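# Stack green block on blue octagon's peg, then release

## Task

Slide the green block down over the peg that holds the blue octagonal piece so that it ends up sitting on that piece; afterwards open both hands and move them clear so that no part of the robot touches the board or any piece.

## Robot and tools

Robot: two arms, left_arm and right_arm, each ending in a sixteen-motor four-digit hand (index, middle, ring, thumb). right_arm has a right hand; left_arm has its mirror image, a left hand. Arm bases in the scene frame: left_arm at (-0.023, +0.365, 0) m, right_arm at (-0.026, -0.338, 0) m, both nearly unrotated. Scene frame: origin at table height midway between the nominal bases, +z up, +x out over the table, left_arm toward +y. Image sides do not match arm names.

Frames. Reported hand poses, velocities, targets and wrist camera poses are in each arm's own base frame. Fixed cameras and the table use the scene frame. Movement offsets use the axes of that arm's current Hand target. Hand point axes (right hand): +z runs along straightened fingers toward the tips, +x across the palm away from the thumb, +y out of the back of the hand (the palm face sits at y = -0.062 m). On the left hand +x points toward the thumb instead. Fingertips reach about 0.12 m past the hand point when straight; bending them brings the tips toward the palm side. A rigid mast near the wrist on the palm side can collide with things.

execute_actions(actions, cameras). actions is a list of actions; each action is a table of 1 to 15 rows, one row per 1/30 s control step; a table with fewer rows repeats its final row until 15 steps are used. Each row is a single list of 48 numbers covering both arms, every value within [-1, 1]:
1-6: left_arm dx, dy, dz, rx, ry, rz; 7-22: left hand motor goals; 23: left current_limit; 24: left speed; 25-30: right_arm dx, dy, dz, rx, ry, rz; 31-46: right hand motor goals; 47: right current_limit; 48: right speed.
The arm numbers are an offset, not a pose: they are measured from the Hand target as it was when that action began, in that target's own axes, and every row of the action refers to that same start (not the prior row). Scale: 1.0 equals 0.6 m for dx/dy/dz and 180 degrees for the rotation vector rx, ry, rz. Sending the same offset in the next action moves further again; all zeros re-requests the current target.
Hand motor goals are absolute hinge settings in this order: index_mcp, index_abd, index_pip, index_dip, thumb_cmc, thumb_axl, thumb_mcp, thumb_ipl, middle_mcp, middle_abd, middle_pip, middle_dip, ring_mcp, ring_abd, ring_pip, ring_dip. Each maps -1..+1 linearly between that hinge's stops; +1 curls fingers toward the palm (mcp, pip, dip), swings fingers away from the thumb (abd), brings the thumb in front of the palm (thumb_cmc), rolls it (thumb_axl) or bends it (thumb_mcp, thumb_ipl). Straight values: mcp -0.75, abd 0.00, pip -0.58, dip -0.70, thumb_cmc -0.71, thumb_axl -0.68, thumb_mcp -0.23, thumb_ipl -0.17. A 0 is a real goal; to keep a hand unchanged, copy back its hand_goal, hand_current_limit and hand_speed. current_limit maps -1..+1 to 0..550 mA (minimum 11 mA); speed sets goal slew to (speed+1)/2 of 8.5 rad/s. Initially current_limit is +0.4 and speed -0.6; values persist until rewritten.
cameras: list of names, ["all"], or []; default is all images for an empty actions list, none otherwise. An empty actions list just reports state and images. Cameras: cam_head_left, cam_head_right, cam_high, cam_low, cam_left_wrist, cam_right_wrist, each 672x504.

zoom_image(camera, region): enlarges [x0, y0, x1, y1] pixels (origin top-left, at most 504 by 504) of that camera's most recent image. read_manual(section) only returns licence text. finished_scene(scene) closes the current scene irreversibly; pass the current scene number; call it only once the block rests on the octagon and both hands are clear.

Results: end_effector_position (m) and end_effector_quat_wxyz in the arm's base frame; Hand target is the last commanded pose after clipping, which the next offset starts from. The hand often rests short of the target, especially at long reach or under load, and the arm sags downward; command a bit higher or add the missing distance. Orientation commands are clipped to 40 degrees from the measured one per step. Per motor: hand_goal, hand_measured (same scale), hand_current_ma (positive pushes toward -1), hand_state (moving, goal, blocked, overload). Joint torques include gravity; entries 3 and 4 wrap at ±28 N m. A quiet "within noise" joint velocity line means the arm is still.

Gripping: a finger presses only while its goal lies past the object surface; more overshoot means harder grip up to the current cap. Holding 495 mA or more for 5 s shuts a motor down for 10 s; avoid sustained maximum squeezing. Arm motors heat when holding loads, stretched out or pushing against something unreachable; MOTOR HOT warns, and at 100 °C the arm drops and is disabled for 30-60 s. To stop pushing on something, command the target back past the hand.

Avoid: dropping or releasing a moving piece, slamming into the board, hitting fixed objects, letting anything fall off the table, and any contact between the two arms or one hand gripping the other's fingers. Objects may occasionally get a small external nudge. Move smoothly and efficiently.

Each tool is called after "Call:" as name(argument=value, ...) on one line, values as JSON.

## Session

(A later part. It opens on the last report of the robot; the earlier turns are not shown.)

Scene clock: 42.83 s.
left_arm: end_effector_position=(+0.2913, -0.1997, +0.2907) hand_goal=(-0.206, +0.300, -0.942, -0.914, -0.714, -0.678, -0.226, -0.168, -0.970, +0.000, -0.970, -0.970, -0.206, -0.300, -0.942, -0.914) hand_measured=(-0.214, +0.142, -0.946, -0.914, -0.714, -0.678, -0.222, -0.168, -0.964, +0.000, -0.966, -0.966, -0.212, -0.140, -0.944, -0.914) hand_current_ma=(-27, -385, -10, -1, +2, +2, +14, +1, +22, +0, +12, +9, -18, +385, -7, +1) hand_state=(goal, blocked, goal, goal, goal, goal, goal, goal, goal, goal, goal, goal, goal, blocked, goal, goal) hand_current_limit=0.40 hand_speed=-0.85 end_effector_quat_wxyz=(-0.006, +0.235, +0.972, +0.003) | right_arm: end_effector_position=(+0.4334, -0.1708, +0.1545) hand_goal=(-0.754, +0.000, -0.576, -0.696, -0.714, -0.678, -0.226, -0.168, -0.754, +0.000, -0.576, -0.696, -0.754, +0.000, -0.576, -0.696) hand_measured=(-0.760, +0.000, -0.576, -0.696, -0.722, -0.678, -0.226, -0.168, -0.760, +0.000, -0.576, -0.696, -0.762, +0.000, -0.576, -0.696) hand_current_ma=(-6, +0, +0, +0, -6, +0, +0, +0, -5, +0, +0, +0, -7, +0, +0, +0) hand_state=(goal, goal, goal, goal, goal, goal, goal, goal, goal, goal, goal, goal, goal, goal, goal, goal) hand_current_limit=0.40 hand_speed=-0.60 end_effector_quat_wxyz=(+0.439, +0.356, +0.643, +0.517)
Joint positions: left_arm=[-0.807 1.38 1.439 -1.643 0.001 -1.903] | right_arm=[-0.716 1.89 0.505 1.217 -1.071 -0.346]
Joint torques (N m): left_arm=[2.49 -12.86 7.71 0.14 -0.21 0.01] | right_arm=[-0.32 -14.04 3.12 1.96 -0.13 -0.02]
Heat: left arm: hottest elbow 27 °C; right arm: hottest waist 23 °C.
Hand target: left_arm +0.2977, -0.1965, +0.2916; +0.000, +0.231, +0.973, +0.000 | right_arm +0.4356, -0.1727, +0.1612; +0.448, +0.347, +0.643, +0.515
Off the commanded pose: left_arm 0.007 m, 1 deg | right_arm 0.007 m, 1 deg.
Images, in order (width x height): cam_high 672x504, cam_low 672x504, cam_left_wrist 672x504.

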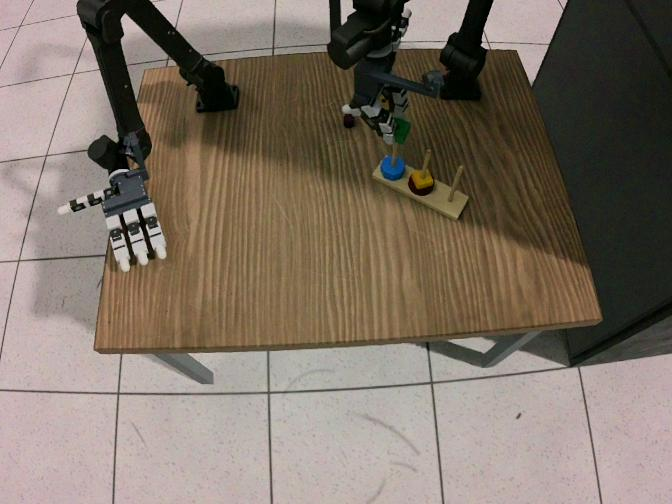

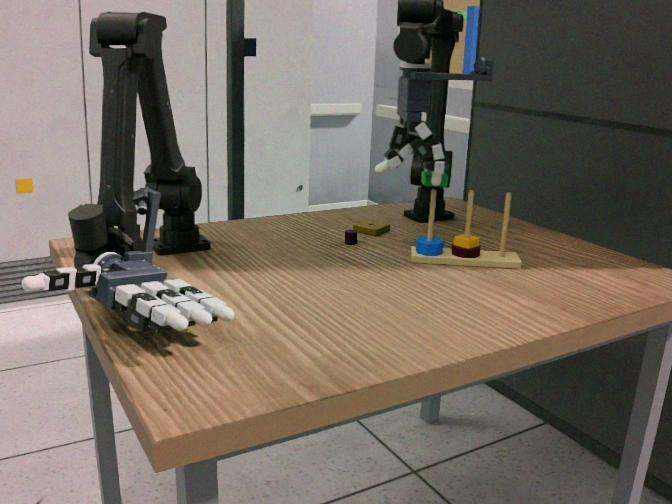

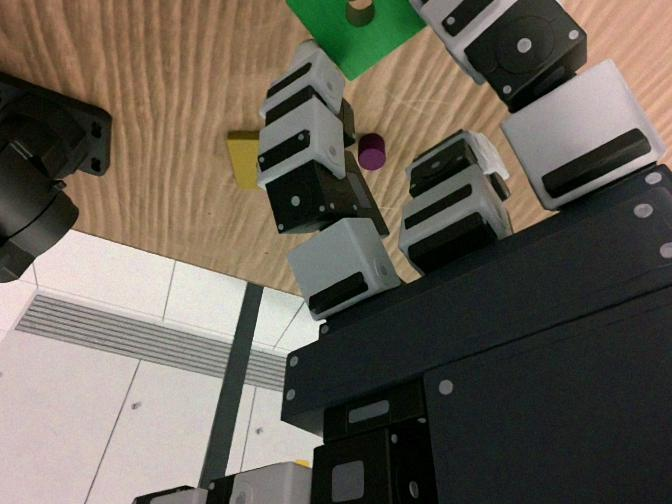

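Call:
execute_actions(actions=[[[0.0008,0.0073,0,0,0,0,-0.2055,0.3,-0.942,-0.913,-0.714,-0.678,-0.226,-0.168,-0.97,0,-0.97,-0.97,-0.2055,-0.3,-0.942,-0.913,0.4,-0.85,0,0,0,0,0,0,-0.754,0,-0.576,-0.696,-0.714,-0.678,-0.226,-0.168,-0.754,0,-0.576,-0.696,-0.754,0,-0.576,-0.696,0.4,-0.6]]], cameras=["cam_left_wrist"])

Call:
zoom_image(camera="cam_left_wrist", region=[320, 0, 400, 50])

Scene clock: 43.90 s.
left_arm: end_effector_position=(+0.2932, -0.1953, +0.2881) hand_goal=(-0.206, +0.300, -0.942, -0.914, -0.714, -0.678, -0.226, -0.168, -0.970, +0.000, -0.970, -0.970, -0.206, -0.300, -0.942, -0.914) hand_measured=(-0.214, +0.142, -0.946, -0.914, -0.714, -0.678, -0.222, -0.168, -0.964, +0.000, -0.966, -0.966, -0.212, -0.140, -0.944, -0.914) hand_current_ma=(-27, -385, -10, -1, +2, +2, +14, +1, +22, +0, +12, +9, -18, +385, -7, +1) hand_state=(goal, blocked, goal, goal, goal, goal, goal, goal, goal, goal, goal, goal, goal, blocked, goal, goal) hand_current_limit=0.40 hand_speed=-0.85 end_effector_quat_wxyz=(-0.009, +0.235, +0.972, +0.005) | right_arm: end_effector_position=(+0.4334, -0.1708, +0.1545) hand_goal=(-0.754, +0.000, -0.576, -0.696, -0.714, -0.678, -0.226, -0.168, -0.754, +0.000, -0.576, -0.696, -0.754, +0.000, -0.576, -0.696) hand_measured=(-0.760, +0.000, -0.576, -0.696, -0.722, -0.678, -0.226, -0.168, -0.760, +0.000, -0.576, -0.696, -0.762, +0.000, -0.576, -0.696) hand_current_ma=(-6, +0, +0, +0, -6, +0, +0, +0, -5, +0, +0, +0, -7, +0, +0, +0) hand_state=(goal, goal, goal, goal, goal, goal, goal, goal, goal, goal, goal, goal, goal, goal, goal, goal) hand_current_limit=0.40 hand_speed=-0.60 end_effector_quat_wxyz=(+0.439, +0.356, +0.643, +0.517)
Joint positions: left_arm=[-0.796 1.38 1.431 -1.643 0.001 -1.893] | right_arm=[-0.716 1.89 0.505 1.217 -1.071 -0.346]
Joint torques (N m): left_arm=[2.43 -13.33 7.94 0.12 -0.22 0.03] | right_arm=[0.26 -13.92 3.34 1.94 -0.2 0.04]
Heat: left arm: hottest elbow 27 °C; right arm: hottest waist 23 °C.
Hand target: left_arm +0.2993, -0.1924, +0.2916; +0.000, +0.231, +0.973, +0.000 | right_arm +0.4356, -0.1727, +0.1612; +0.448, +0.347, +0.643, +0.515
Off the commanded pose: left_arm 0.008 m, 1 deg | right_arm 0.007 m, 1 deg.
Images, in order (width x height): cam_left_wrist 672x504.

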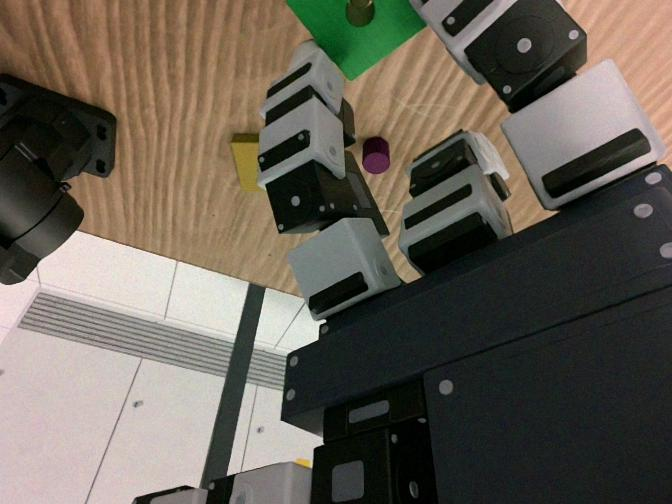

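Scaled by 6.300 from the camera's 672x504 image, which has a finer 960x720 frame.

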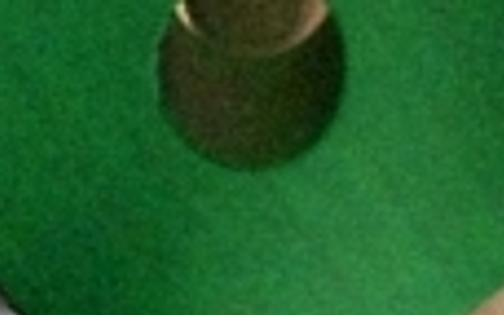

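Call:
execute_actions(actions=[[[0.0012,0,0.0083,0,0,0,-0.2055,0.3,-0.942,-0.913,-0.714,-0.678,-0.226,-0.168,-0.97,0,-0.97,-0.97,-0.2055,-0.3,-0.942,-0.913,0.4,-0.85,0,0,0,0,0,0,-0.754,0,-0.576,-0.696,-0.714,-0.678,-0.226,-0.168,-0.754,0,-0.576,-0.696,-0.754,0,-0.576,-0.696,0.4,-0.6]]], cameras=["cam_left_wrist"])

Call:
zoom_image(camera="cam_left_wrist", region=[320, 0, 400, 50])

Scene clock: 44.93 s.
left_arm: end_effector_position=(+0.2930, -0.1951, +0.2824) hand_goal=(-0.206, +0.300, -0.942, -0.914, -0.714, -0.678, -0.226, -0.168, -0.970, +0.000, -0.970, -0.970, -0.206, -0.300, -0.942, -0.914) hand_measured=(-0.214, +0.142, -0.946, -0.914, -0.714, -0.678, -0.222, -0.168, -0.964, +0.000, -0.966, -0.966, -0.212, -0.140, -0.944, -0.914) hand_current_ma=(-27, -385, -10, -1, +2, +2, +14, +1, +22, +0, +12, +9, -18, +385, -7, +1) hand_state=(goal, blocked, goal, goal, goal, goal, goal, goal, goal, goal, goal, goal, goal, blocked, goal, goal) hand_current_limit=0.40 hand_speed=-0.85 end_effector_quat_wxyz=(-0.010, +0.235, +0.972, +0.006) | right_arm: end_effector_position=(+0.4334, -0.1708, +0.1545) hand_goal=(-0.754, +0.000, -0.576, -0.696, -0.714, -0.678, -0.226, -0.168, -0.754, +0.000, -0.576, -0.696, -0.754, +0.000, -0.576, -0.696) hand_measured=(-0.760, +0.000, -0.576, -0.696, -0.722, -0.678, -0.226, -0.168, -0.760, +0.000, -0.576, -0.696, -0.762, +0.000, -0.576, -0.696) hand_current_ma=(-6, +0, +0, +0, -6, +0, +0, +0, -5, +0, +0, +0, -7, +0, +0, +0) hand_state=(goal, goal, goal, goal, goal, goal, goal, goal, goal, goal, goal, goal, goal, goal, goal, goal) hand_current_limit=0.40 hand_speed=-0.60 end_effector_quat_wxyz=(+0.439, +0.356, +0.643, +0.517)
Joint positions: left_arm=[-0.796 1.38 1.416 -1.63 0.001 -1.893] | right_arm=[-0.716 1.89 0.505 1.217 -1.071 -0.346]
Joint torques (N m): left_arm=[2.26 -13.57 7.91 0.12 -0.21 0] | right_arm=[0.56 -13.16 3.02 1.68 -0.2 -0.05]
Heat: left arm: hottest elbow 27 °C; right arm: hottest waist 23 °C.
Hand target: left_arm +0.2987, -0.1921, +0.2867; +0.000, +0.231, +0.973, +0.000 | right_arm +0.4356, -0.1727, +0.1612; +0.448, +0.347, +0.643, +0.515
Off the commanded pose: left_arm 0.008 m, 1 deg | right_arm 0.007 m, 1 deg.
Images, in order (width x height): cam_left_wrist 672x504.

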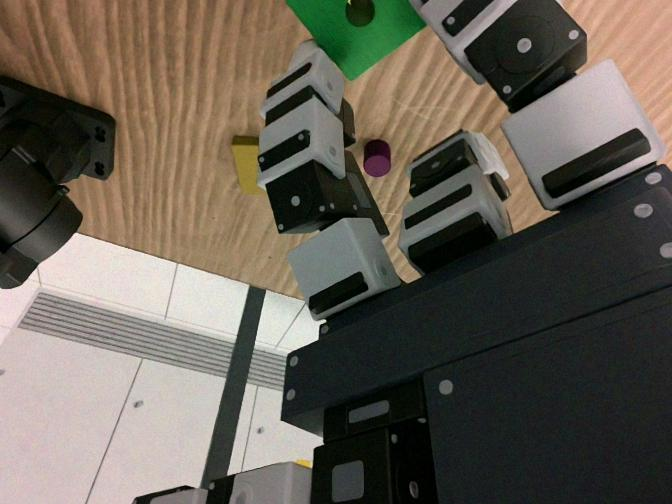

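Scaled by 6.300 from the camera's 672x504 image, which has a finer 960x720 frame.

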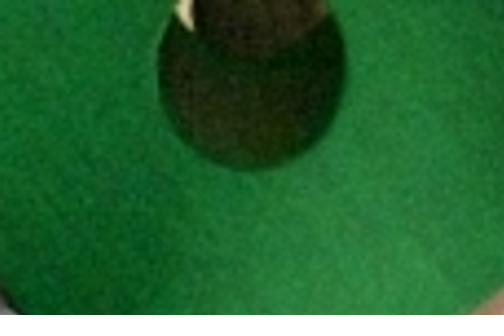

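Call:
execute_actions(actions=[[[0,0,0.02,0,0,0,-0.2055,0.3,-0.942,-0.913,-0.714,-0.678,-0.226,-0.168,-0.97,0,-0.97,-0.97,-0.2055,-0.3,-0.942,-0.913,0.4,-0.85,0,0,0,0,0,0,-0.754,0,-0.576,-0.696,-0.714,-0.678,-0.226,-0.168,-0.754,0,-0.576,-0.696,-0.754,0,-0.576,-0.696,0.4,-0.6]]], cameras=["cam_left_wrist","cam_low"])

Call:
zoom_image(camera="cam_left_wrist", region=[320, 0, 400, 50])

Call:
zoom_image(camera="cam_low", region=[410, 160, 460, 210])

Scene clock: 45.80 s.
left_arm: end_effector_position=(+0.2929, -0.1950, +0.2782) hand_goal=(-0.206, +0.300, -0.942, -0.914, -0.714, -0.678, -0.226, -0.168, -0.970, +0.000, -0.970, -0.970, -0.206, -0.300, -0.942, -0.914) hand_measured=(-0.196, +0.142, -0.946, -0.916, -0.714, -0.678, -0.222, -0.168, -0.964, +0.000, -0.966, -0.966, -0.206, -0.140, -0.944, -0.914) hand_current_ma=(+39, -385, -10, -3, +2, +2, +14, +1, +22, +0, +12, +9, +1, +385, -7, +0) hand_state=(goal, blocked, goal, goal, goal, goal, goal, goal, goal, goal, goal, goal, goal, blocked, goal, goal) hand_current_limit=0.40 hand_speed=-0.85 end_effector_quat_wxyz=(-0.005, +0.235, +0.972, +0.002) | right_arm: end_effector_position=(+0.4334, -0.1708, +0.1545) hand_goal=(-0.754, +0.000, -0.576, -0.696, -0.714, -0.678, -0.226, -0.168, -0.754, +0.000, -0.576, -0.696, -0.754, +0.000, -0.576, -0.696) hand_measured=(-0.760, +0.000, -0.576, -0.696, -0.722, -0.678, -0.226, -0.168, -0.760, +0.000, -0.576, -0.696, -0.762, +0.000, -0.576, -0.696) hand_current_ma=(-6, +0, +0, +0, -6, +0, +0, +0, -5, +0, +0, +0, -7, +0, +0, +0) hand_state=(goal, goal, goal, goal, goal, goal, goal, goal, goal, goal, goal, goal, goal, goal, goal, goal) hand_current_limit=0.40 hand_speed=-0.60 end_effector_quat_wxyz=(+0.439, +0.356, +0.643, +0.517)
Joint positions: left_arm=[-0.796 1.372 1.398 -1.608 0.001 -1.893] | right_arm=[-0.716 1.89 0.505 1.217 -1.071 -0.346]
Joint torques (N m): left_arm=[2.37 -12.69 6.94 0.49 -0.21 0] | right_arm=[0.09 -13.27 2.95 2.13 -0.21 -0.03]
Heat: left arm: hottest elbow 27 °C; right arm: hottest waist 23 °C.
Hand target: left_arm +0.2986, -0.1921, +0.2745; +0.000, +0.231, +0.973, +0.000 | right_arm +0.4356, -0.1727, +0.1612; +0.448, +0.347, +0.643, +0.515
Off the commanded pose: left_arm 0.007 m, 1 deg | right_arm 0.007 m, 1 deg.
Images, in order (width x height): cam_low 672x504, cam_left_wrist 672x504.

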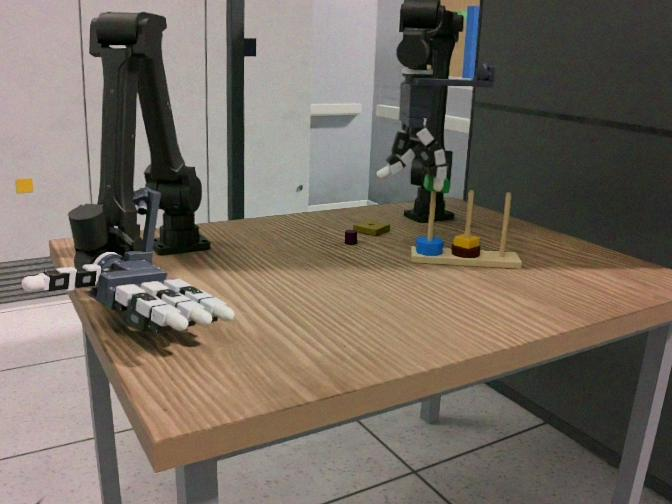

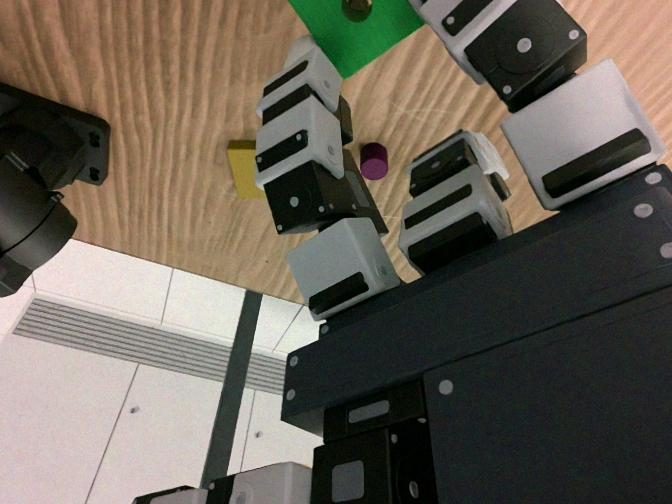

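Scaled by 6.300 from the camera's 672x504 image, which has a finer 960x720 frame.

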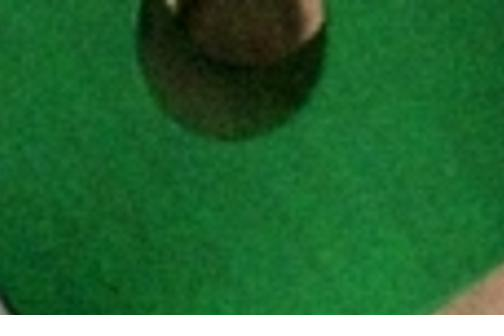

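Scaled by 10.080 from the camera's 672x504 image, which has a finer 960x720 frame.

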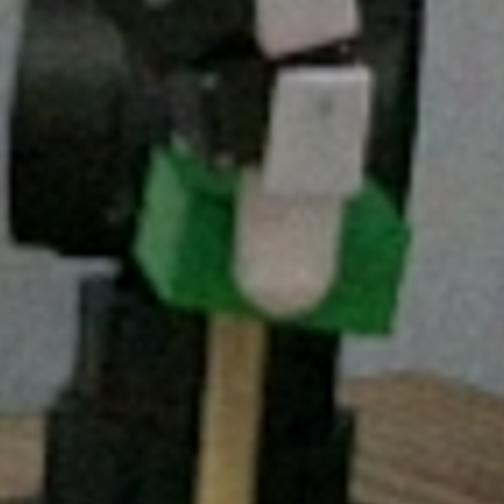

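Call:
execute_actions(actions=[[[0,0,-0.0433,0,0,0,-0.2055,0.3,-0.942,-0.913,-0.714,-0.678,-0.226,-0.168,-0.97,0,-0.97,-0.97,-0.2055,-0.3,-0.942,-0.913,0.4,-0.85,0,0,0,0,0,0,-0.754,0,-0.576,-0.696,-0.714,-0.678,-0.226,-0.168,-0.754,0,-0.576,-0.696,-0.754,0,-0.576,-0.696,0.4,-0.6]]], cameras=["cam_left_wrist","cam_low","cam_high"])

Call:
zoom_image(camera="cam_left_wrist", region=[320, 0, 400, 50])

Call:
zoom_image(camera="cam_low", region=[410, 160, 460, 210])

Call:
zoom_image(camera="cam_left_wrist", region=[200, 0, 500, 200])

Scene clock: 47.00 s.
left_arm: end_effector_position=(+0.2878, -0.1897, +0.2827) hand_goal=(-0.206, +0.300, -0.942, -0.914, -0.714, -0.678, -0.226, -0.168, -0.970, +0.000, -0.970, -0.970, -0.206, -0.300, -0.942, -0.914) hand_measured=(-0.210, +0.142, -0.946, -0.916, -0.714, -0.678, -0.222, -0.168, -0.964, +0.000, -0.966, -0.966, -0.208, -0.140, -0.944, -0.914) hand_current_ma=(-16, -385, -10, -3, +2, +2, +14, +1, +22, +0, +12, +9, -10, +385, -7, -2) hand_state=(goal, blocked, goal, goal, goal, goal, goal, goal, goal, goal, goal, goal, goal, blocked, goal, goal) hand_current_limit=0.40 hand_speed=-0.85 end_effector_quat_wxyz=(-0.018, +0.235, +0.972, +0.010) | right_arm: end_effector_position=(+0.4334, -0.1708, +0.1545) hand_goal=(-0.754, +0.000, -0.576, -0.696, -0.714, -0.678, -0.226, -0.168, -0.754, +0.000, -0.576, -0.696, -0.754, +0.000, -0.576, -0.696) hand_measured=(-0.760, +0.000, -0.576, -0.696, -0.722, -0.678, -0.226, -0.168, -0.760, +0.000, -0.576, -0.696, -0.762, +0.000, -0.576, -0.696) hand_current_ma=(-6, +0, +0, +0, -6, +0, +0, +0, -5, +0, +0, +0, -7, +0, +0, +0) hand_state=(goal, goal, goal, goal, goal, goal, goal, goal, goal, goal, goal, goal, goal, goal, goal, goal) hand_current_limit=0.40 hand_speed=-0.60 end_effector_quat_wxyz=(+0.439, +0.356, +0.643, +0.517)
Joint positions: left_arm=[-0.796 1.372 1.406 -1.645 0.001 -1.892] | right_arm=[-0.716 1.89 0.505 1.217 -1.071 -0.346]
Joint torques (N m): left_arm=[2.26 -12.51 11.08 -0.76 -0.22 -0.01] | right_arm=[-0.26 -13.51 3.23 1.92 -0.15 0.02]
Heat: left arm: hottest elbow 27 °C; right arm: hottest waist 23 °C.
Hand target: left_arm +0.2986, -0.1922, +0.3005; +0.000, +0.231, +0.973, +0.000 | right_arm +0.4356, -0.1727, +0.1612; +0.448, +0.347, +0.643, +0.515
Off the commanded pose: left_arm 0.021 m, 2 deg | right_arm 0.007 m, 1 deg.
Images, in order (width x height): cam_high 672x504, cam_low 672x504, cam_left_wrist 672x504.

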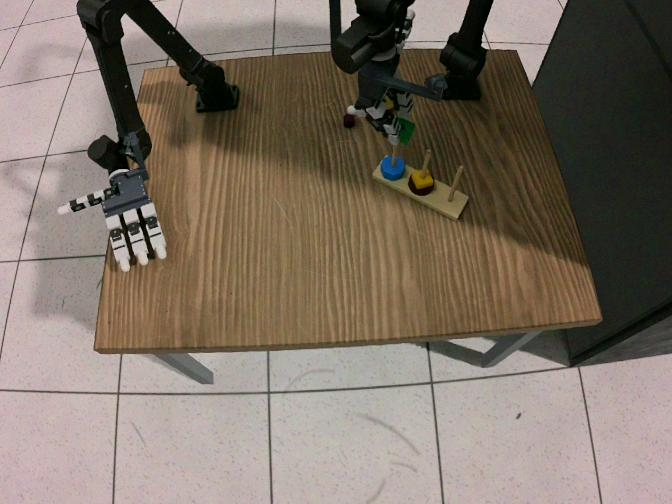

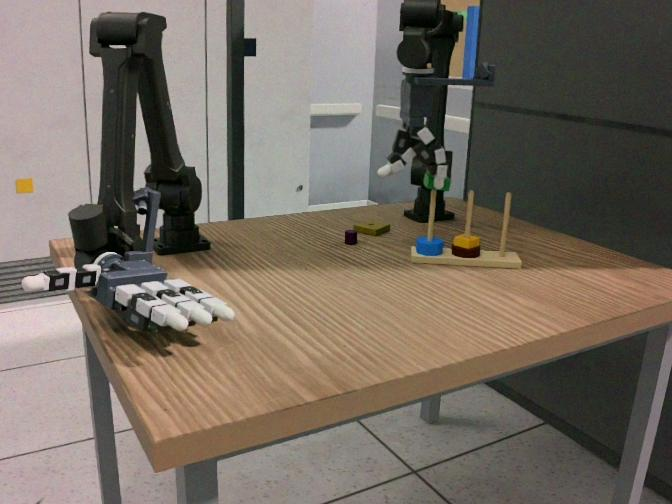

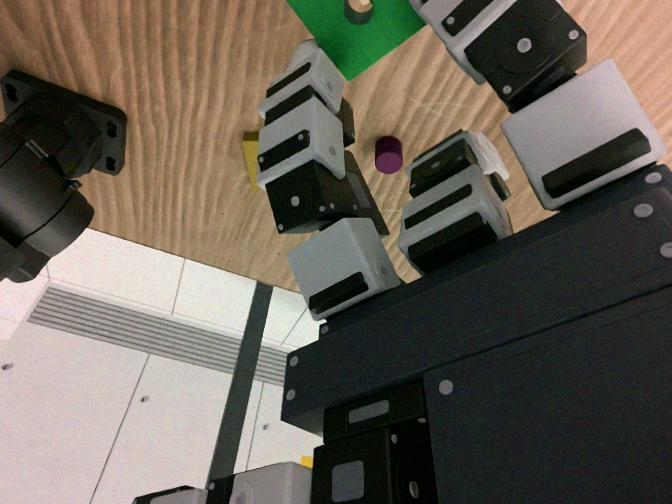

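Scaled by 6.300 from the camera's 672x504 image, which has a finer 960x720 frame.

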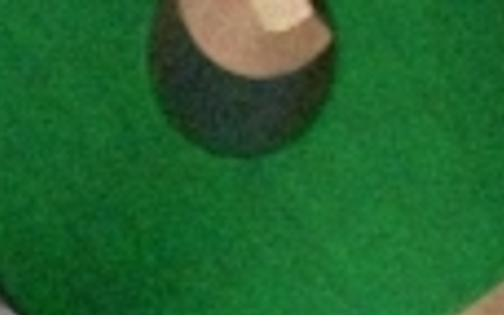

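Scaled by 10.080 from the camera's 672x504 image, which has a finer 960x720 frame.

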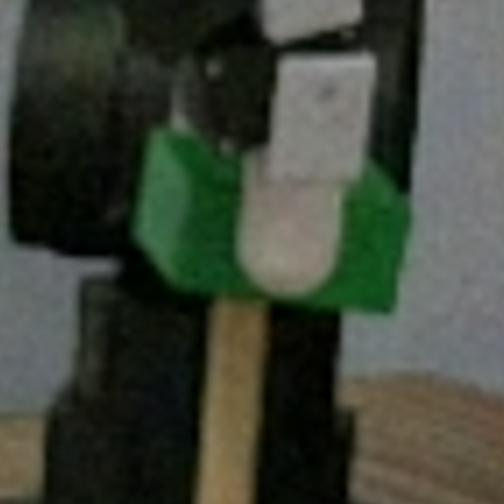

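Scaled by 1.680 from the camera's 672x504 image, which has a finer 960x720 frame.

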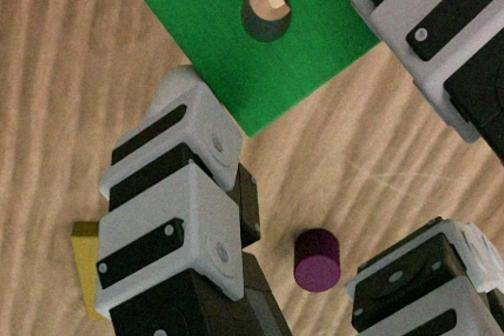

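Call:
execute_actions(actions=[[[0,0,-0.0167,0,0,0,-0.2055,0.3,-0.942,-0.913,-0.714,-0.678,-0.226,-0.168,-0.97,0,-0.97,-0.97,-0.2055,-0.3,-0.942,-0.913,0.4,-0.85,0,0,0,0,0,0,-0.754,0,-0.576,-0.696,-0.714,-0.678,-0.226,-0.168,-0.754,0,-0.576,-0.696,-0.754,0,-0.576,-0.696,0.4,-0.6]],[[0.0015,-0.0007,0.0267,0,0,0,-0.2055,0.3,-0.942,-0.913,-0.714,-0.678,-0.226,-0.168,-0.97,0,-0.97,-0.97,-0.2055,-0.3,-0.942,-0.913,0.4,-0.85,0,0,0,0,0,0,-0.754,0,-0.576,-0.696,-0.714,-0.678,-0.226,-0.168,-0.754,0,-0.576,-0.696,-0.754,0,-0.576,-0.696,0.4,-0.6]]], cameras=["cam_left_wrist","cam_low"])

Call:
zoom_image(camera="cam_left_wrist", region=[320, 0, 400, 50])

Call:
zoom_image(camera="cam_low", region=[410, 160, 460, 210])

Scene clock: 48.80 s.
left_arm: end_effector_position=(+0.2915, -0.1935, +0.2927) hand_goal=(-0.206, +0.300, -0.942, -0.914, -0.714, -0.678, -0.226, -0.168, -0.970, +0.000, -0.970, -0.970, -0.206, -0.300, -0.942, -0.914) hand_measured=(-0.210, +0.142, -0.946, -0.916, -0.714, -0.678, -0.222, -0.168, -0.964, +0.000, -0.966, -0.966, -0.210, -0.140, -0.944, -0.914) hand_current_ma=(-16, -385, -10, -3, +2, +2, +14, +1, +22, +0, +12, +9, -10, +385, -7, -2) hand_state=(goal, blocked, goal, goal, goal, goal, goal, goal, goal, goal, goal, goal, goal, blocked, goal, goal) hand_current_limit=0.40 hand_speed=-0.85 end_effector_quat_wxyz=(-0.007, +0.235, +0.972, +0.004) | right_arm: end_effector_position=(+0.4334, -0.1708, +0.1545) hand_goal=(-0.754, +0.000, -0.576, -0.696, -0.714, -0.678, -0.226, -0.168, -0.754, +0.000, -0.576, -0.696, -0.754, +0.000, -0.576, -0.696) hand_measured=(-0.760, +0.000, -0.576, -0.696, -0.722, -0.678, -0.226, -0.168, -0.760, +0.000, -0.576, -0.696, -0.762, +0.000, -0.576, -0.696) hand_current_ma=(-6, +0, +0, +0, -6, +0, +0, +0, -5, +0, +0, +0, -7, +0, +0, +0) hand_state=(goal, goal, goal, goal, goal, goal, goal, goal, goal, goal, goal, goal, goal, goal, goal, goal) hand_current_limit=0.40 hand_speed=-0.60 end_effector_quat_wxyz=(+0.439, +0.356, +0.643, +0.517)
Joint positions: left_arm=[-0.796 1.372 1.436 -1.651 0.001 -1.892] | right_arm=[-0.716 1.89 0.505 1.217 -1.071 -0.346]
Joint torques (N m): left_arm=[2.2 -12.57 7.98 0.17 -0.2 -0.02] | right_arm=[-0.03 -12.45 3.1 1.94 -0.23 -0.01]
Heat: left arm: hottest elbow 27 °C; right arm: hottest waist 23 °C.
Hand target: left_arm +0.2976, -0.1921, +0.2945; +0.000, +0.231, +0.973, +0.000 | right_arm +0.4356, -0.1727, +0.1612; +0.448, +0.347, +0.643, +0.515
Off the commanded pose: left_arm 0.007 m, 1 deg | right_arm 0.007 m, 1 deg.
Images, in order (width x height): cam_low 672x504, cam_left_wrist 672x504.

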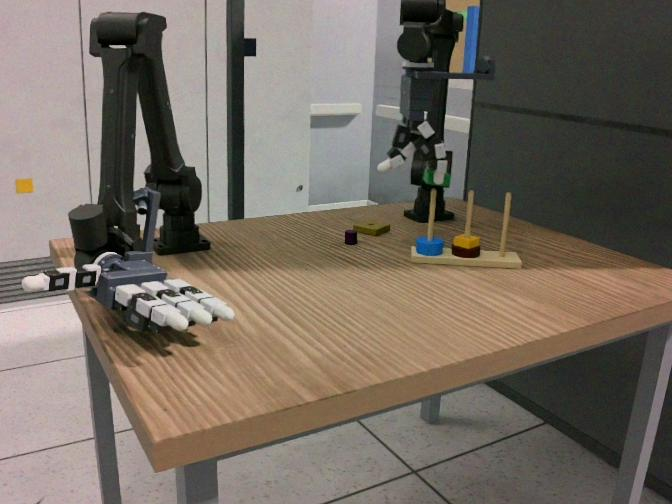

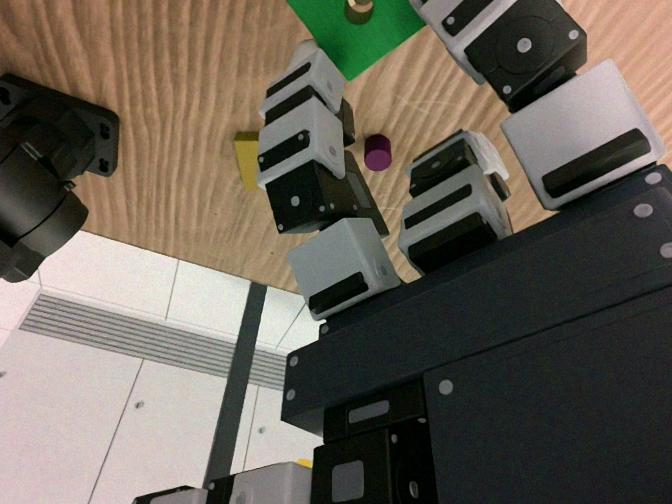

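Scaled by 6.300 from the camera's 672x504 image, which has a finer 960x720 frame.

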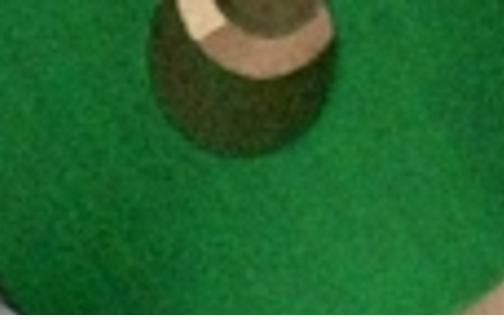

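Scaled by 10.080 from the camera's 672x504 image, which has a finer 960x720 frame.

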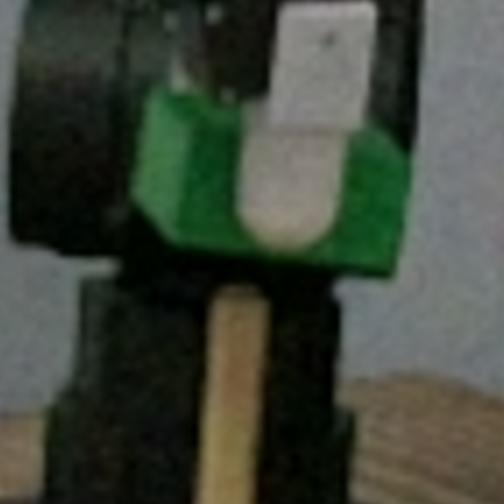

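Call:
execute_actions(actions=[[[0.0062,-0.0207,0,0,0,0,-0.2055,0.3,-0.942,-0.913,-0.714,-0.678,-0.226,-0.168,-0.97,0,-0.97,-0.97,-0.2055,-0.3,-0.942,-0.913,0.4,-0.85,0,0,0,0,0,0,-0.754,0,-0.576,-0.696,-0.714,-0.678,-0.226,-0.168,-0.754,0,-0.576,-0.696,-0.754,0,-0.576,-0.696,0.4,-0.6]]], cameras=["cam_left_wrist"])

Call:
zoom_image(camera="cam_left_wrist", region=[320, 0, 400, 50])

Scene clock: 50.30 s.
left_arm: end_effector_position=(+0.2894, -0.1939, +0.2927) hand_goal=(-0.206, +0.300, -0.942, -0.914, -0.714, -0.678, -0.226, -0.168, -0.970, +0.000, -0.970, -0.970, -0.206, -0.300, -0.942, -0.914) hand_measured=(-0.210, +0.142, -0.946, -0.916, -0.714, -0.678, -0.222, -0.168, -0.964, +0.000, -0.966, -0.966, -0.210, -0.140, -0.944, -0.914) hand_current_ma=(-16, -385, -10, -3, +2, +2, +14, +1, +22, +0, +12, +9, -10, +385, -7, -2) hand_state=(goal, blocked, goal, goal, goal, goal, goal, goal, goal, goal, goal, goal, goal, blocked, goal, goal) hand_current_limit=0.40 hand_speed=-0.85 end_effector_quat_wxyz=(-0.007, +0.227, +0.974, +0.004) | right_arm: end_effector_position=(+0.4334, -0.1708, +0.1545) hand_goal=(-0.754, +0.000, -0.576, -0.696, -0.714, -0.678, -0.226, -0.168, -0.754, +0.000, -0.576, -0.696, -0.754, +0.000, -0.576, -0.696) hand_measured=(-0.760, +0.000, -0.576, -0.696, -0.722, -0.678, -0.226, -0.168, -0.760, +0.000, -0.576, -0.696, -0.762, +0.000, -0.576, -0.696) hand_current_ma=(-6, +0, +0, +0, -6, +0, +0, +0, -5, +0, +0, +0, -7, +0, +0, +0) hand_state=(goal, goal, goal, goal, goal, goal, goal, goal, goal, goal, goal, goal, goal, goal, goal, goal) hand_current_limit=0.40 hand_speed=-0.60 end_effector_quat_wxyz=(+0.439, +0.356, +0.643, +0.517)
Joint positions: left_arm=[-0.798 1.372 1.436 -1.651 0.001 -1.911] | right_arm=[-0.716 1.89 0.505 1.217 -1.071 -0.346]
Joint torques (N m): left_arm=[-0.32 -12.51 8.08 0.13 -0.17 -0.21] | right_arm=[-0.56 -13.45 3.06 2.04 -0.18 -0.01]
Heat: left arm: hottest elbow 27 °C; right arm: hottest waist 23 °C.
Hand target: left_arm +0.2887, -0.2015, +0.2945; +0.000, +0.231, +0.973, +0.000 | right_arm +0.4356, -0.1727, +0.1612; +0.448, +0.347, +0.643, +0.515
Off the commanded pose: left_arm 0.008 m, 1 deg | right_arm 0.007 m, 1 deg.
Images, in order (width x height): cam_left_wrist 672x504.

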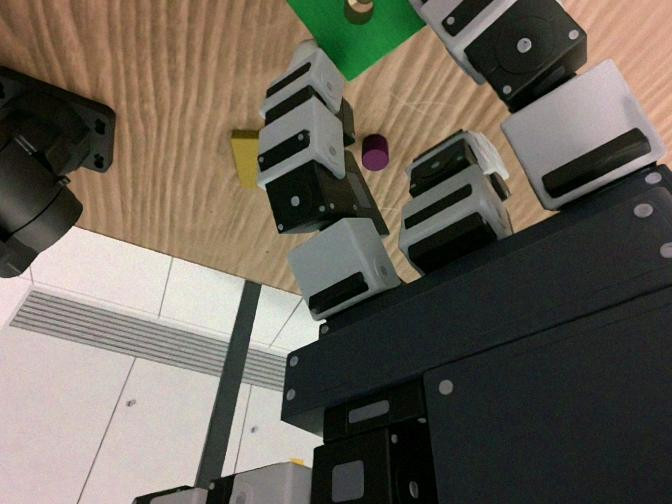

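Scaled by 6.300 from the camera's 672x504 image, which has a finer 960x720 frame.

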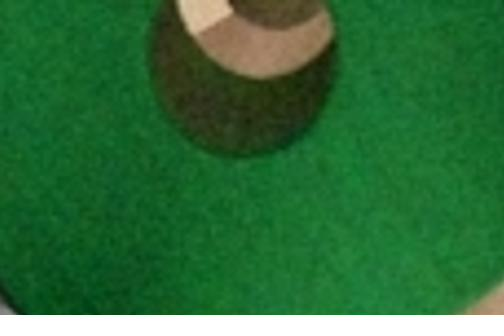

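Call:
execute_actions(actions=[[[0.0012,-0.0048,0,0,0,0,-0.2055,0.3,-0.942,-0.913,-0.714,-0.678,-0.226,-0.168,-0.97,0,-0.97,-0.97,-0.2055,-0.3,-0.942,-0.913,0.4,-0.85,0,0,0,0,0,0,-0.754,0,-0.576,-0.696,-0.714,-0.678,-0.226,-0.168,-0.754,0,-0.576,-0.696,-0.754,0,-0.576,-0.696,0.4,-0.6]]], cameras=["cam_left_wrist","cam_low"])

Call:
zoom_image(camera="cam_left_wrist", region=[320, 0, 400, 50])

Call:
zoom_image(camera="cam_low", region=[410, 160, 460, 210])

Scene clock: 51.30 s.
left_arm: end_effector_position=(+0.2874, -0.1958, +0.2928) hand_goal=(-0.206, +0.300, -0.942, -0.914, -0.714, -0.678, -0.226, -0.168, -0.970, +0.000, -0.970, -0.970, -0.206, -0.300, -0.942, -0.914) hand_measured=(-0.210, +0.142, -0.946, -0.916, -0.714, -0.678, -0.222, -0.168, -0.964, +0.000, -0.966, -0.966, -0.210, -0.140, -0.944, -0.914) hand_current_ma=(-16, -385, -10, -3, +2, +2, +14, +1, +22, +0, +12, +9, -10, +385, -7, -2) hand_state=(goal, blocked, goal, goal, goal, goal, goal, goal, goal, goal, goal, goal, goal, blocked, goal, goal) hand_current_limit=0.40 hand_speed=-0.85 end_effector_quat_wxyz=(-0.007, +0.227, +0.974, +0.004) | right_arm: end_effector_position=(+0.4334, -0.1708, +0.1545) hand_goal=(-0.754, +0.000, -0.576, -0.696, -0.714, -0.678, -0.226, -0.168, -0.754, +0.000, -0.576, -0.696, -0.754, +0.000, -0.576, -0.696) hand_measured=(-0.760, +0.000, -0.576, -0.696, -0.722, -0.678, -0.226, -0.168, -0.760, +0.000, -0.576, -0.696, -0.762, +0.000, -0.576, -0.696) hand_current_ma=(-6, +0, +0, +0, -6, +0, +0, +0, -5, +0, +0, +0, -7, +0, +0, +0) hand_state=(goal, goal, goal, goal, goal, goal, goal, goal, goal, goal, goal, goal, goal, goal, goal, goal) hand_current_limit=0.40 hand_speed=-0.60 end_effector_quat_wxyz=(+0.439, +0.356, +0.643, +0.517)
Joint positions: left_arm=[-0.805 1.372 1.436 -1.651 0.001 -1.919] | right_arm=[-0.716 1.89 0.505 1.217 -1.071 -0.346]
Joint torques (N m): left_arm=[-0.32 -12.45 8.13 0.13 -0.18 -0.16] | right_arm=[0.09 -13.68 3.26 1.7 -0.19 0]
Heat: left arm: hottest elbow 27 °C; right arm: hottest waist 23 °C.
Hand target: left_arm +0.2868, -0.2037, +0.2945; +0.000, +0.231, +0.973, +0.000 | right_arm +0.4356, -0.1727, +0.1612; +0.448, +0.347, +0.643, +0.515
Off the commanded pose: left_arm 0.008 m, 1 deg | right_arm 0.007 m, 1 deg.
Images, in order (width x height): cam_low 672x504, cam_left_wrist 672x504.

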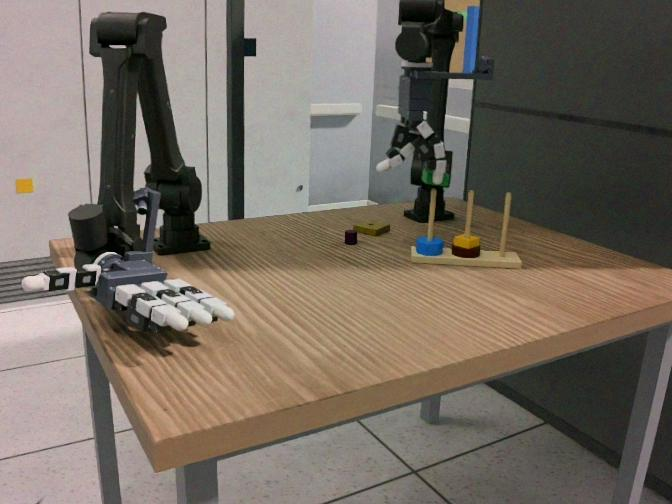

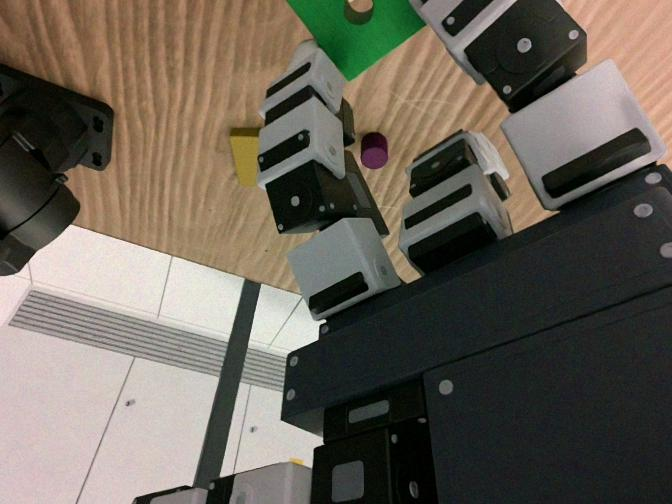

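Scaled by 6.300 from the camera's 672x504 image, which has a finer 960x720 frame.

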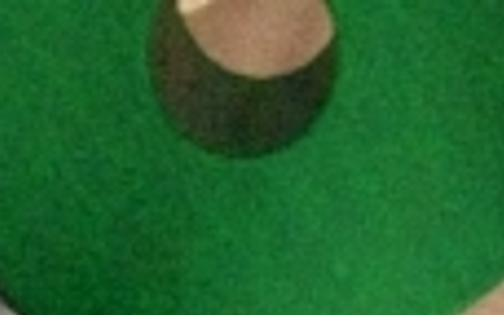

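Scaled by 10.080 from the camera's 672x504 image, which has a finer 960x720 frame.

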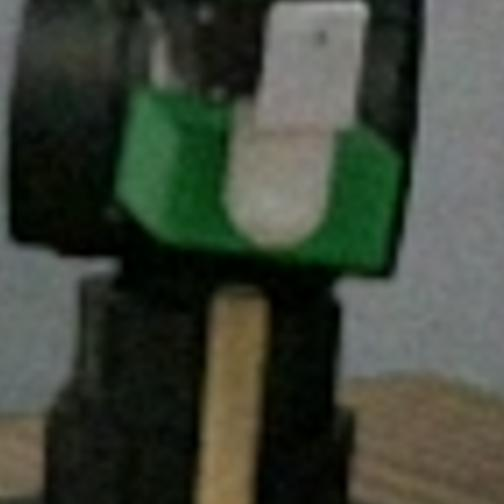

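Call:
execute_actions(actions=[[[0,0,0.0108,0,0,0,-0.2055,0.3,-0.942,-0.913,-0.714,-0.678,-0.226,-0.168,-0.97,0,-0.97,-0.97,-0.2055,-0.3,-0.942,-0.913,0.4,-0.85,0,0,0,0,0,0,-0.754,0,-0.576,-0.696,-0.714,-0.678,-0.226,-0.168,-0.754,0,-0.576,-0.696,-0.754,0,-0.576,-0.696,0.4,-0.6]]], cameras=["cam_left_wrist","cam_low"])

Call:
zoom_image(camera="cam_left_wrist", region=[320, 0, 400, 50])

Call:
zoom_image(camera="cam_low", region=[410, 160, 460, 210])

Scene clock: 52.27 s.
left_arm: end_effector_position=(+0.2880, -0.1964, +0.2870) hand_goal=(-0.206, +0.300, -0.942, -0.914, -0.714, -0.678, -0.226, -0.168, -0.970, +0.000, -0.970, -0.970, -0.206, -0.300, -0.942, -0.914) hand_measured=(-0.210, +0.142, -0.946, -0.916, -0.714, -0.678, -0.222, -0.168, -0.964, +0.000, -0.966, -0.966, -0.210, -0.140, -0.944, -0.914) hand_current_ma=(-16, -385, -10, -3, +2, +2, +14, +1, +22, +0, +12, +9, -10, +385, -7, -2) hand_state=(goal, blocked, goal, goal, goal, goal, goal, goal, goal, goal, goal, goal, goal, blocked, goal, goal) hand_current_limit=0.40 hand_speed=-0.85 end_effector_quat_wxyz=(-0.006, +0.227, +0.974, +0.003) | right_arm: end_effector_position=(+0.4334, -0.1708, +0.1545) hand_goal=(-0.754, +0.000, -0.576, -0.696, -0.714, -0.678, -0.226, -0.168, -0.754, +0.000, -0.576, -0.696, -0.754, +0.000, -0.576, -0.696) hand_measured=(-0.760, +0.000, -0.576, -0.696, -0.722, -0.678, -0.226, -0.168, -0.760, +0.000, -0.576, -0.696, -0.762, +0.000, -0.576, -0.696) hand_current_ma=(-6, +0, +0, +0, -6, +0, +0, +0, -5, +0, +0, +0, -7, +0, +0, +0) hand_state=(goal, goal, goal, goal, goal, goal, goal, goal, goal, goal, goal, goal, goal, goal, goal, goal) hand_current_limit=0.40 hand_speed=-0.60 end_effector_quat_wxyz=(+0.439, +0.356, +0.643, +0.517)
Joint positions: left_arm=[-0.805 1.372 1.421 -1.634 0.001 -1.919] | right_arm=[-0.716 1.89 0.505 1.217 -1.071 -0.346]
Joint torques (N m): left_arm=[-0.38 -12.51 7.94 0.13 -0.18 -0.17] | right_arm=[-0.38 -13.57 3.02 1.8 -0.21 0.05]
Heat: left arm: hottest elbow 27 °C; right arm: hottest waist 23 °C.
Hand target: left_arm +0.2869, -0.2038, +0.2881; +0.000, +0.231, +0.973, +0.000 | right_arm +0.4356, -0.1727, +0.1612; +0.448, +0.347, +0.643, +0.515
Off the commanded pose: left_arm 0.007 m, 1 deg | right_arm 0.007 m, 1 deg.
Images, in order (width x height): cam_low 672x504, cam_left_wrist 672x504.

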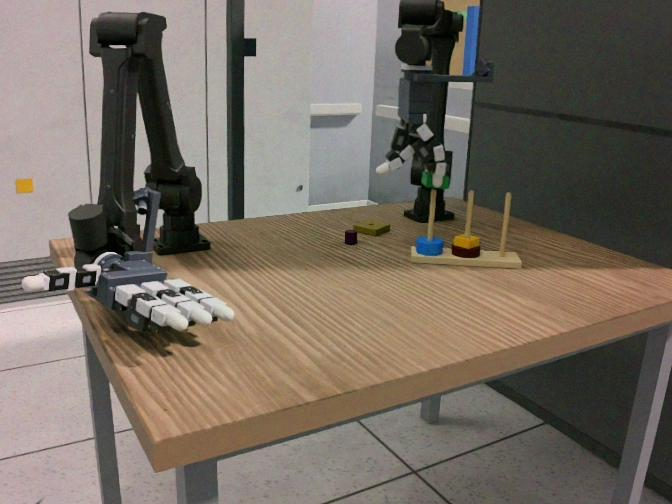

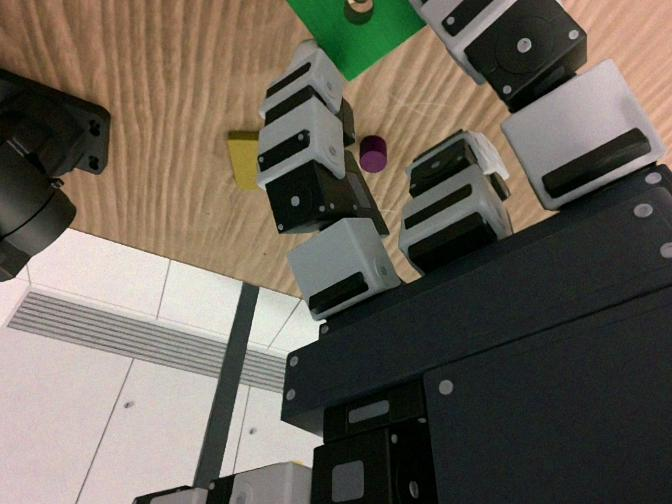

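Scaled by 6.300 from the camera's 672x504 image, which has a finer 960x720 frame.

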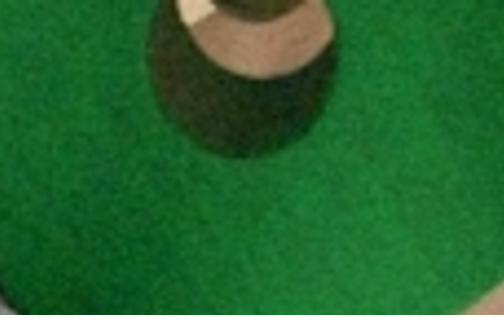

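Scaled by 10.080 from the camera's 672x504 image, which has a finer 960x720 frame.

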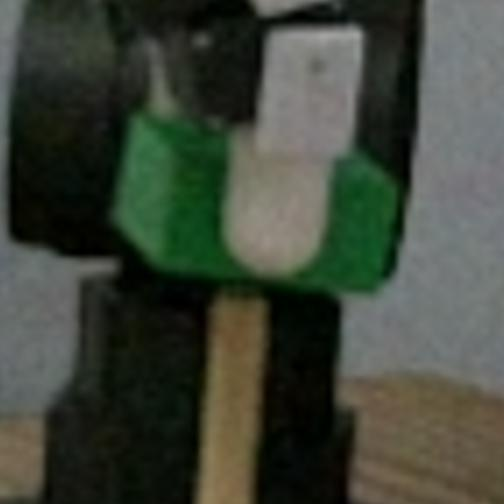

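Call:
execute_actions(actions=[[[-0.0016,0,0.0083,0,0,0,-0.2055,0.3,-0.942,-0.913,-0.714,-0.678,-0.226,-0.168,-0.97,0,-0.97,-0.97,-0.2055,-0.3,-0.942,-0.913,0.4,-0.85,0,0,0,0,0,0,-0.754,0,-0.576,-0.696,-0.714,-0.678,-0.226,-0.168,-0.754,0,-0.576,-0.696,-0.754,0,-0.576,-0.696,0.4,-0.6]]], cameras=["cam_left_wrist"])

Call:
zoom_image(camera="cam_left_wrist", region=[320, 0, 400, 50])

Scene clock: 53.63 s.
left_arm: end_effector_position=(+0.2884, -0.1968, +0.2825) hand_goal=(-0.206, +0.300, -0.942, -0.914, -0.714, -0.678, -0.226, -0.168, -0.970, +0.000, -0.970, -0.970, -0.206, -0.300, -0.942, -0.914) hand_measured=(-0.210, +0.142, -0.946, -0.916, -0.714, -0.678, -0.222, -0.168, -0.964, +0.000, -0.966, -0.966, -0.210, -0.140, -0.944, -0.914) hand_current_ma=(-16, -385, -10, -3, +2, +2, +14, +1, +22, +0, +12, +9, -10, +385, -7, -2) hand_state=(goal, blocked, goal, goal, goal, goal, goal, goal, goal, goal, goal, goal, goal, blocked, goal, goal) hand_current_limit=0.40 hand_speed=-0.85 end_effector_quat_wxyz=(-0.006, +0.227, +0.974, +0.003) | right_arm: end_effector_position=(+0.4334, -0.1708, +0.1545) hand_goal=(-0.754, +0.000, -0.576, -0.696, -0.714, -0.678, -0.226, -0.168, -0.754, +0.000, -0.576, -0.696, -0.754, +0.000, -0.576, -0.696) hand_measured=(-0.760, +0.000, -0.576, -0.696, -0.722, -0.678, -0.226, -0.168, -0.760, +0.000, -0.576, -0.696, -0.762, +0.000, -0.576, -0.696) hand_current_ma=(-6, +0, +0, +0, -6, +0, +0, +0, -5, +0, +0, +0, -7, +0, +0, +0) hand_state=(goal, goal, goal, goal, goal, goal, goal, goal, goal, goal, goal, goal, goal, goal, goal, goal) hand_current_limit=0.40 hand_speed=-0.60 end_effector_quat_wxyz=(+0.439, +0.356, +0.643, +0.517)
Joint positions: left_arm=[-0.805 1.372 1.409 -1.621 0.001 -1.919] | right_arm=[-0.716 1.89 0.505 1.217 -1.071 -0.346]
Joint torques (N m): left_arm=[-0.26 -12.4 7.94 0.14 -0.18 -0.16] | right_arm=[-0.56 -14.04 3.07 1.76 -0.24 0.01]
Heat: left arm: hottest elbow 27 °C; right arm: hottest waist 23 °C.
Hand target: left_arm +0.2877, -0.2042, +0.2830; +0.000, +0.231, +0.973, +0.000 | right_arm +0.4356, -0.1727, +0.1612; +0.448, +0.347, +0.643, +0.515
Off the commanded pose: left_arm 0.007 m, 1 deg | right_arm 0.007 m, 1 deg.
Images, in order (width x height): cam_left_wrist 672x504.

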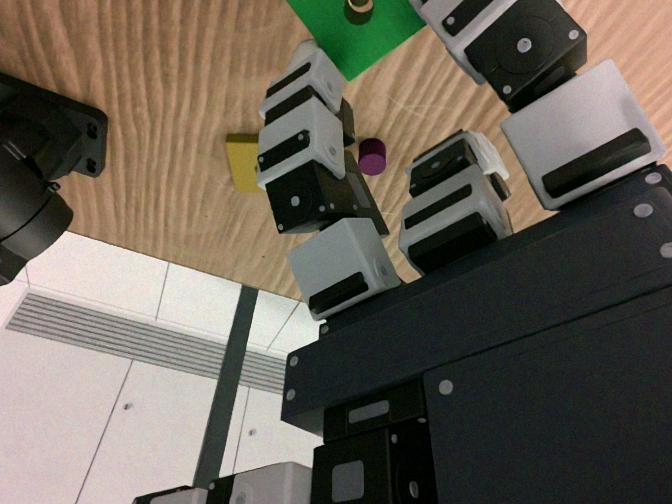

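Scaled by 6.300 from the camera's 672x504 image, which has a finer 960x720 frame.

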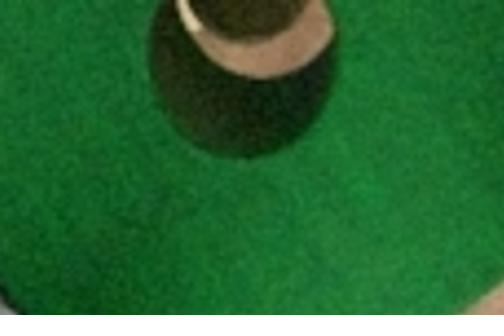

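Call:
execute_actions(actions=[[[-0.0048,0.0203,0,0,0,0,-0.2055,0.3,-0.942,-0.913,-0.714,-0.678,-0.226,-0.168,-0.97,0,-0.97,-0.97,-0.2055,-0.3,-0.942,-0.913,0.4,-0.85,0,0,0,0,0,0,-0.754,0,-0.576,-0.696,-0.714,-0.678,-0.226,-0.168,-0.754,0,-0.576,-0.696,-0.754,0,-0.576,-0.696,0.4,-0.6]]], cameras=["cam_left_wrist"])

Call:
zoom_image(camera="cam_left_wrist", region=[320, 0, 400, 50])

Scene clock: 54.80 s.
left_arm: end_effector_position=(+0.2897, -0.1971, +0.2825) hand_goal=(-0.206, +0.300, -0.942, -0.914, -0.714, -0.678, -0.226, -0.168, -0.970, +0.000, -0.970, -0.970, -0.206, -0.300, -0.942, -0.914) hand_measured=(-0.210, +0.142, -0.946, -0.916, -0.714, -0.678, -0.222, -0.168, -0.964, +0.000, -0.966, -0.966, -0.210, -0.140, -0.944, -0.914) hand_current_ma=(-16, -385, -10, -3, +2, +2, +14, +1, +22, +0, +12, +9, -10, +385, -7, -2) hand_state=(goal, blocked, goal, goal, goal, goal, goal, goal, goal, goal, goal, goal, goal, blocked, goal, goal) hand_current_limit=0.40 hand_speed=-0.85 end_effector_quat_wxyz=(-0.006, +0.234, +0.972, +0.003) | right_arm: end_effector_position=(+0.4334, -0.1708, +0.1545) hand_goal=(-0.754, +0.000, -0.576, -0.696, -0.714, -0.678, -0.226, -0.168, -0.754, +0.000, -0.576, -0.696, -0.754, +0.000, -0.576, -0.696) hand_measured=(-0.760, +0.000, -0.576, -0.696, -0.722, -0.678, -0.226, -0.168, -0.760, +0.000, -0.576, -0.696, -0.762, +0.000, -0.576, -0.696) hand_current_ma=(-6, +0, +0, +0, -6, +0, +0, +0, -5, +0, +0, +0, -7, +0, +0, +0) hand_state=(goal, goal, goal, goal, goal, goal, goal, goal, goal, goal, goal, goal, goal, goal, goal, goal) hand_current_limit=0.40 hand_speed=-0.60 end_effector_quat_wxyz=(+0.439, +0.356, +0.643, +0.517)
Joint positions: left_arm=[-0.805 1.372 1.409 -1.621 0.001 -1.903] | right_arm=[-0.716 1.89 0.505 1.217 -1.071 -0.346]
Joint torques (N m): left_arm=[2.32 -12.75 7.69 0.14 -0.2 0.08] | right_arm=[0.03 -13.33 3.18 1.87 -0.21 -0.01]
Heat: left arm: hottest elbow 27 °C; right arm: hottest elbow 24 °C.
Hand target: left_arm +0.2957, -0.1946, +0.2830; +0.000, +0.231, +0.973, +0.000 | right_arm +0.4356, -0.1727, +0.1612; +0.448, +0.347, +0.643, +0.515
Off the commanded pose: left_arm 0.007 m, 1 deg | right_arm 0.007 m, 1 deg.
Images, in order (width x height): cam_left_wrist 672x504.

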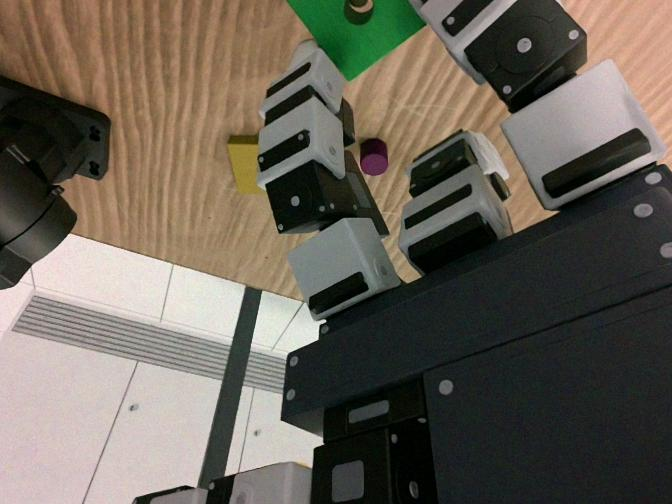

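Scaled by 6.300 from the camera's 672x504 image, which has a finer 960x720 frame.

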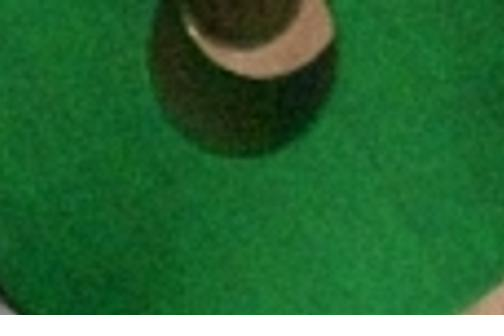

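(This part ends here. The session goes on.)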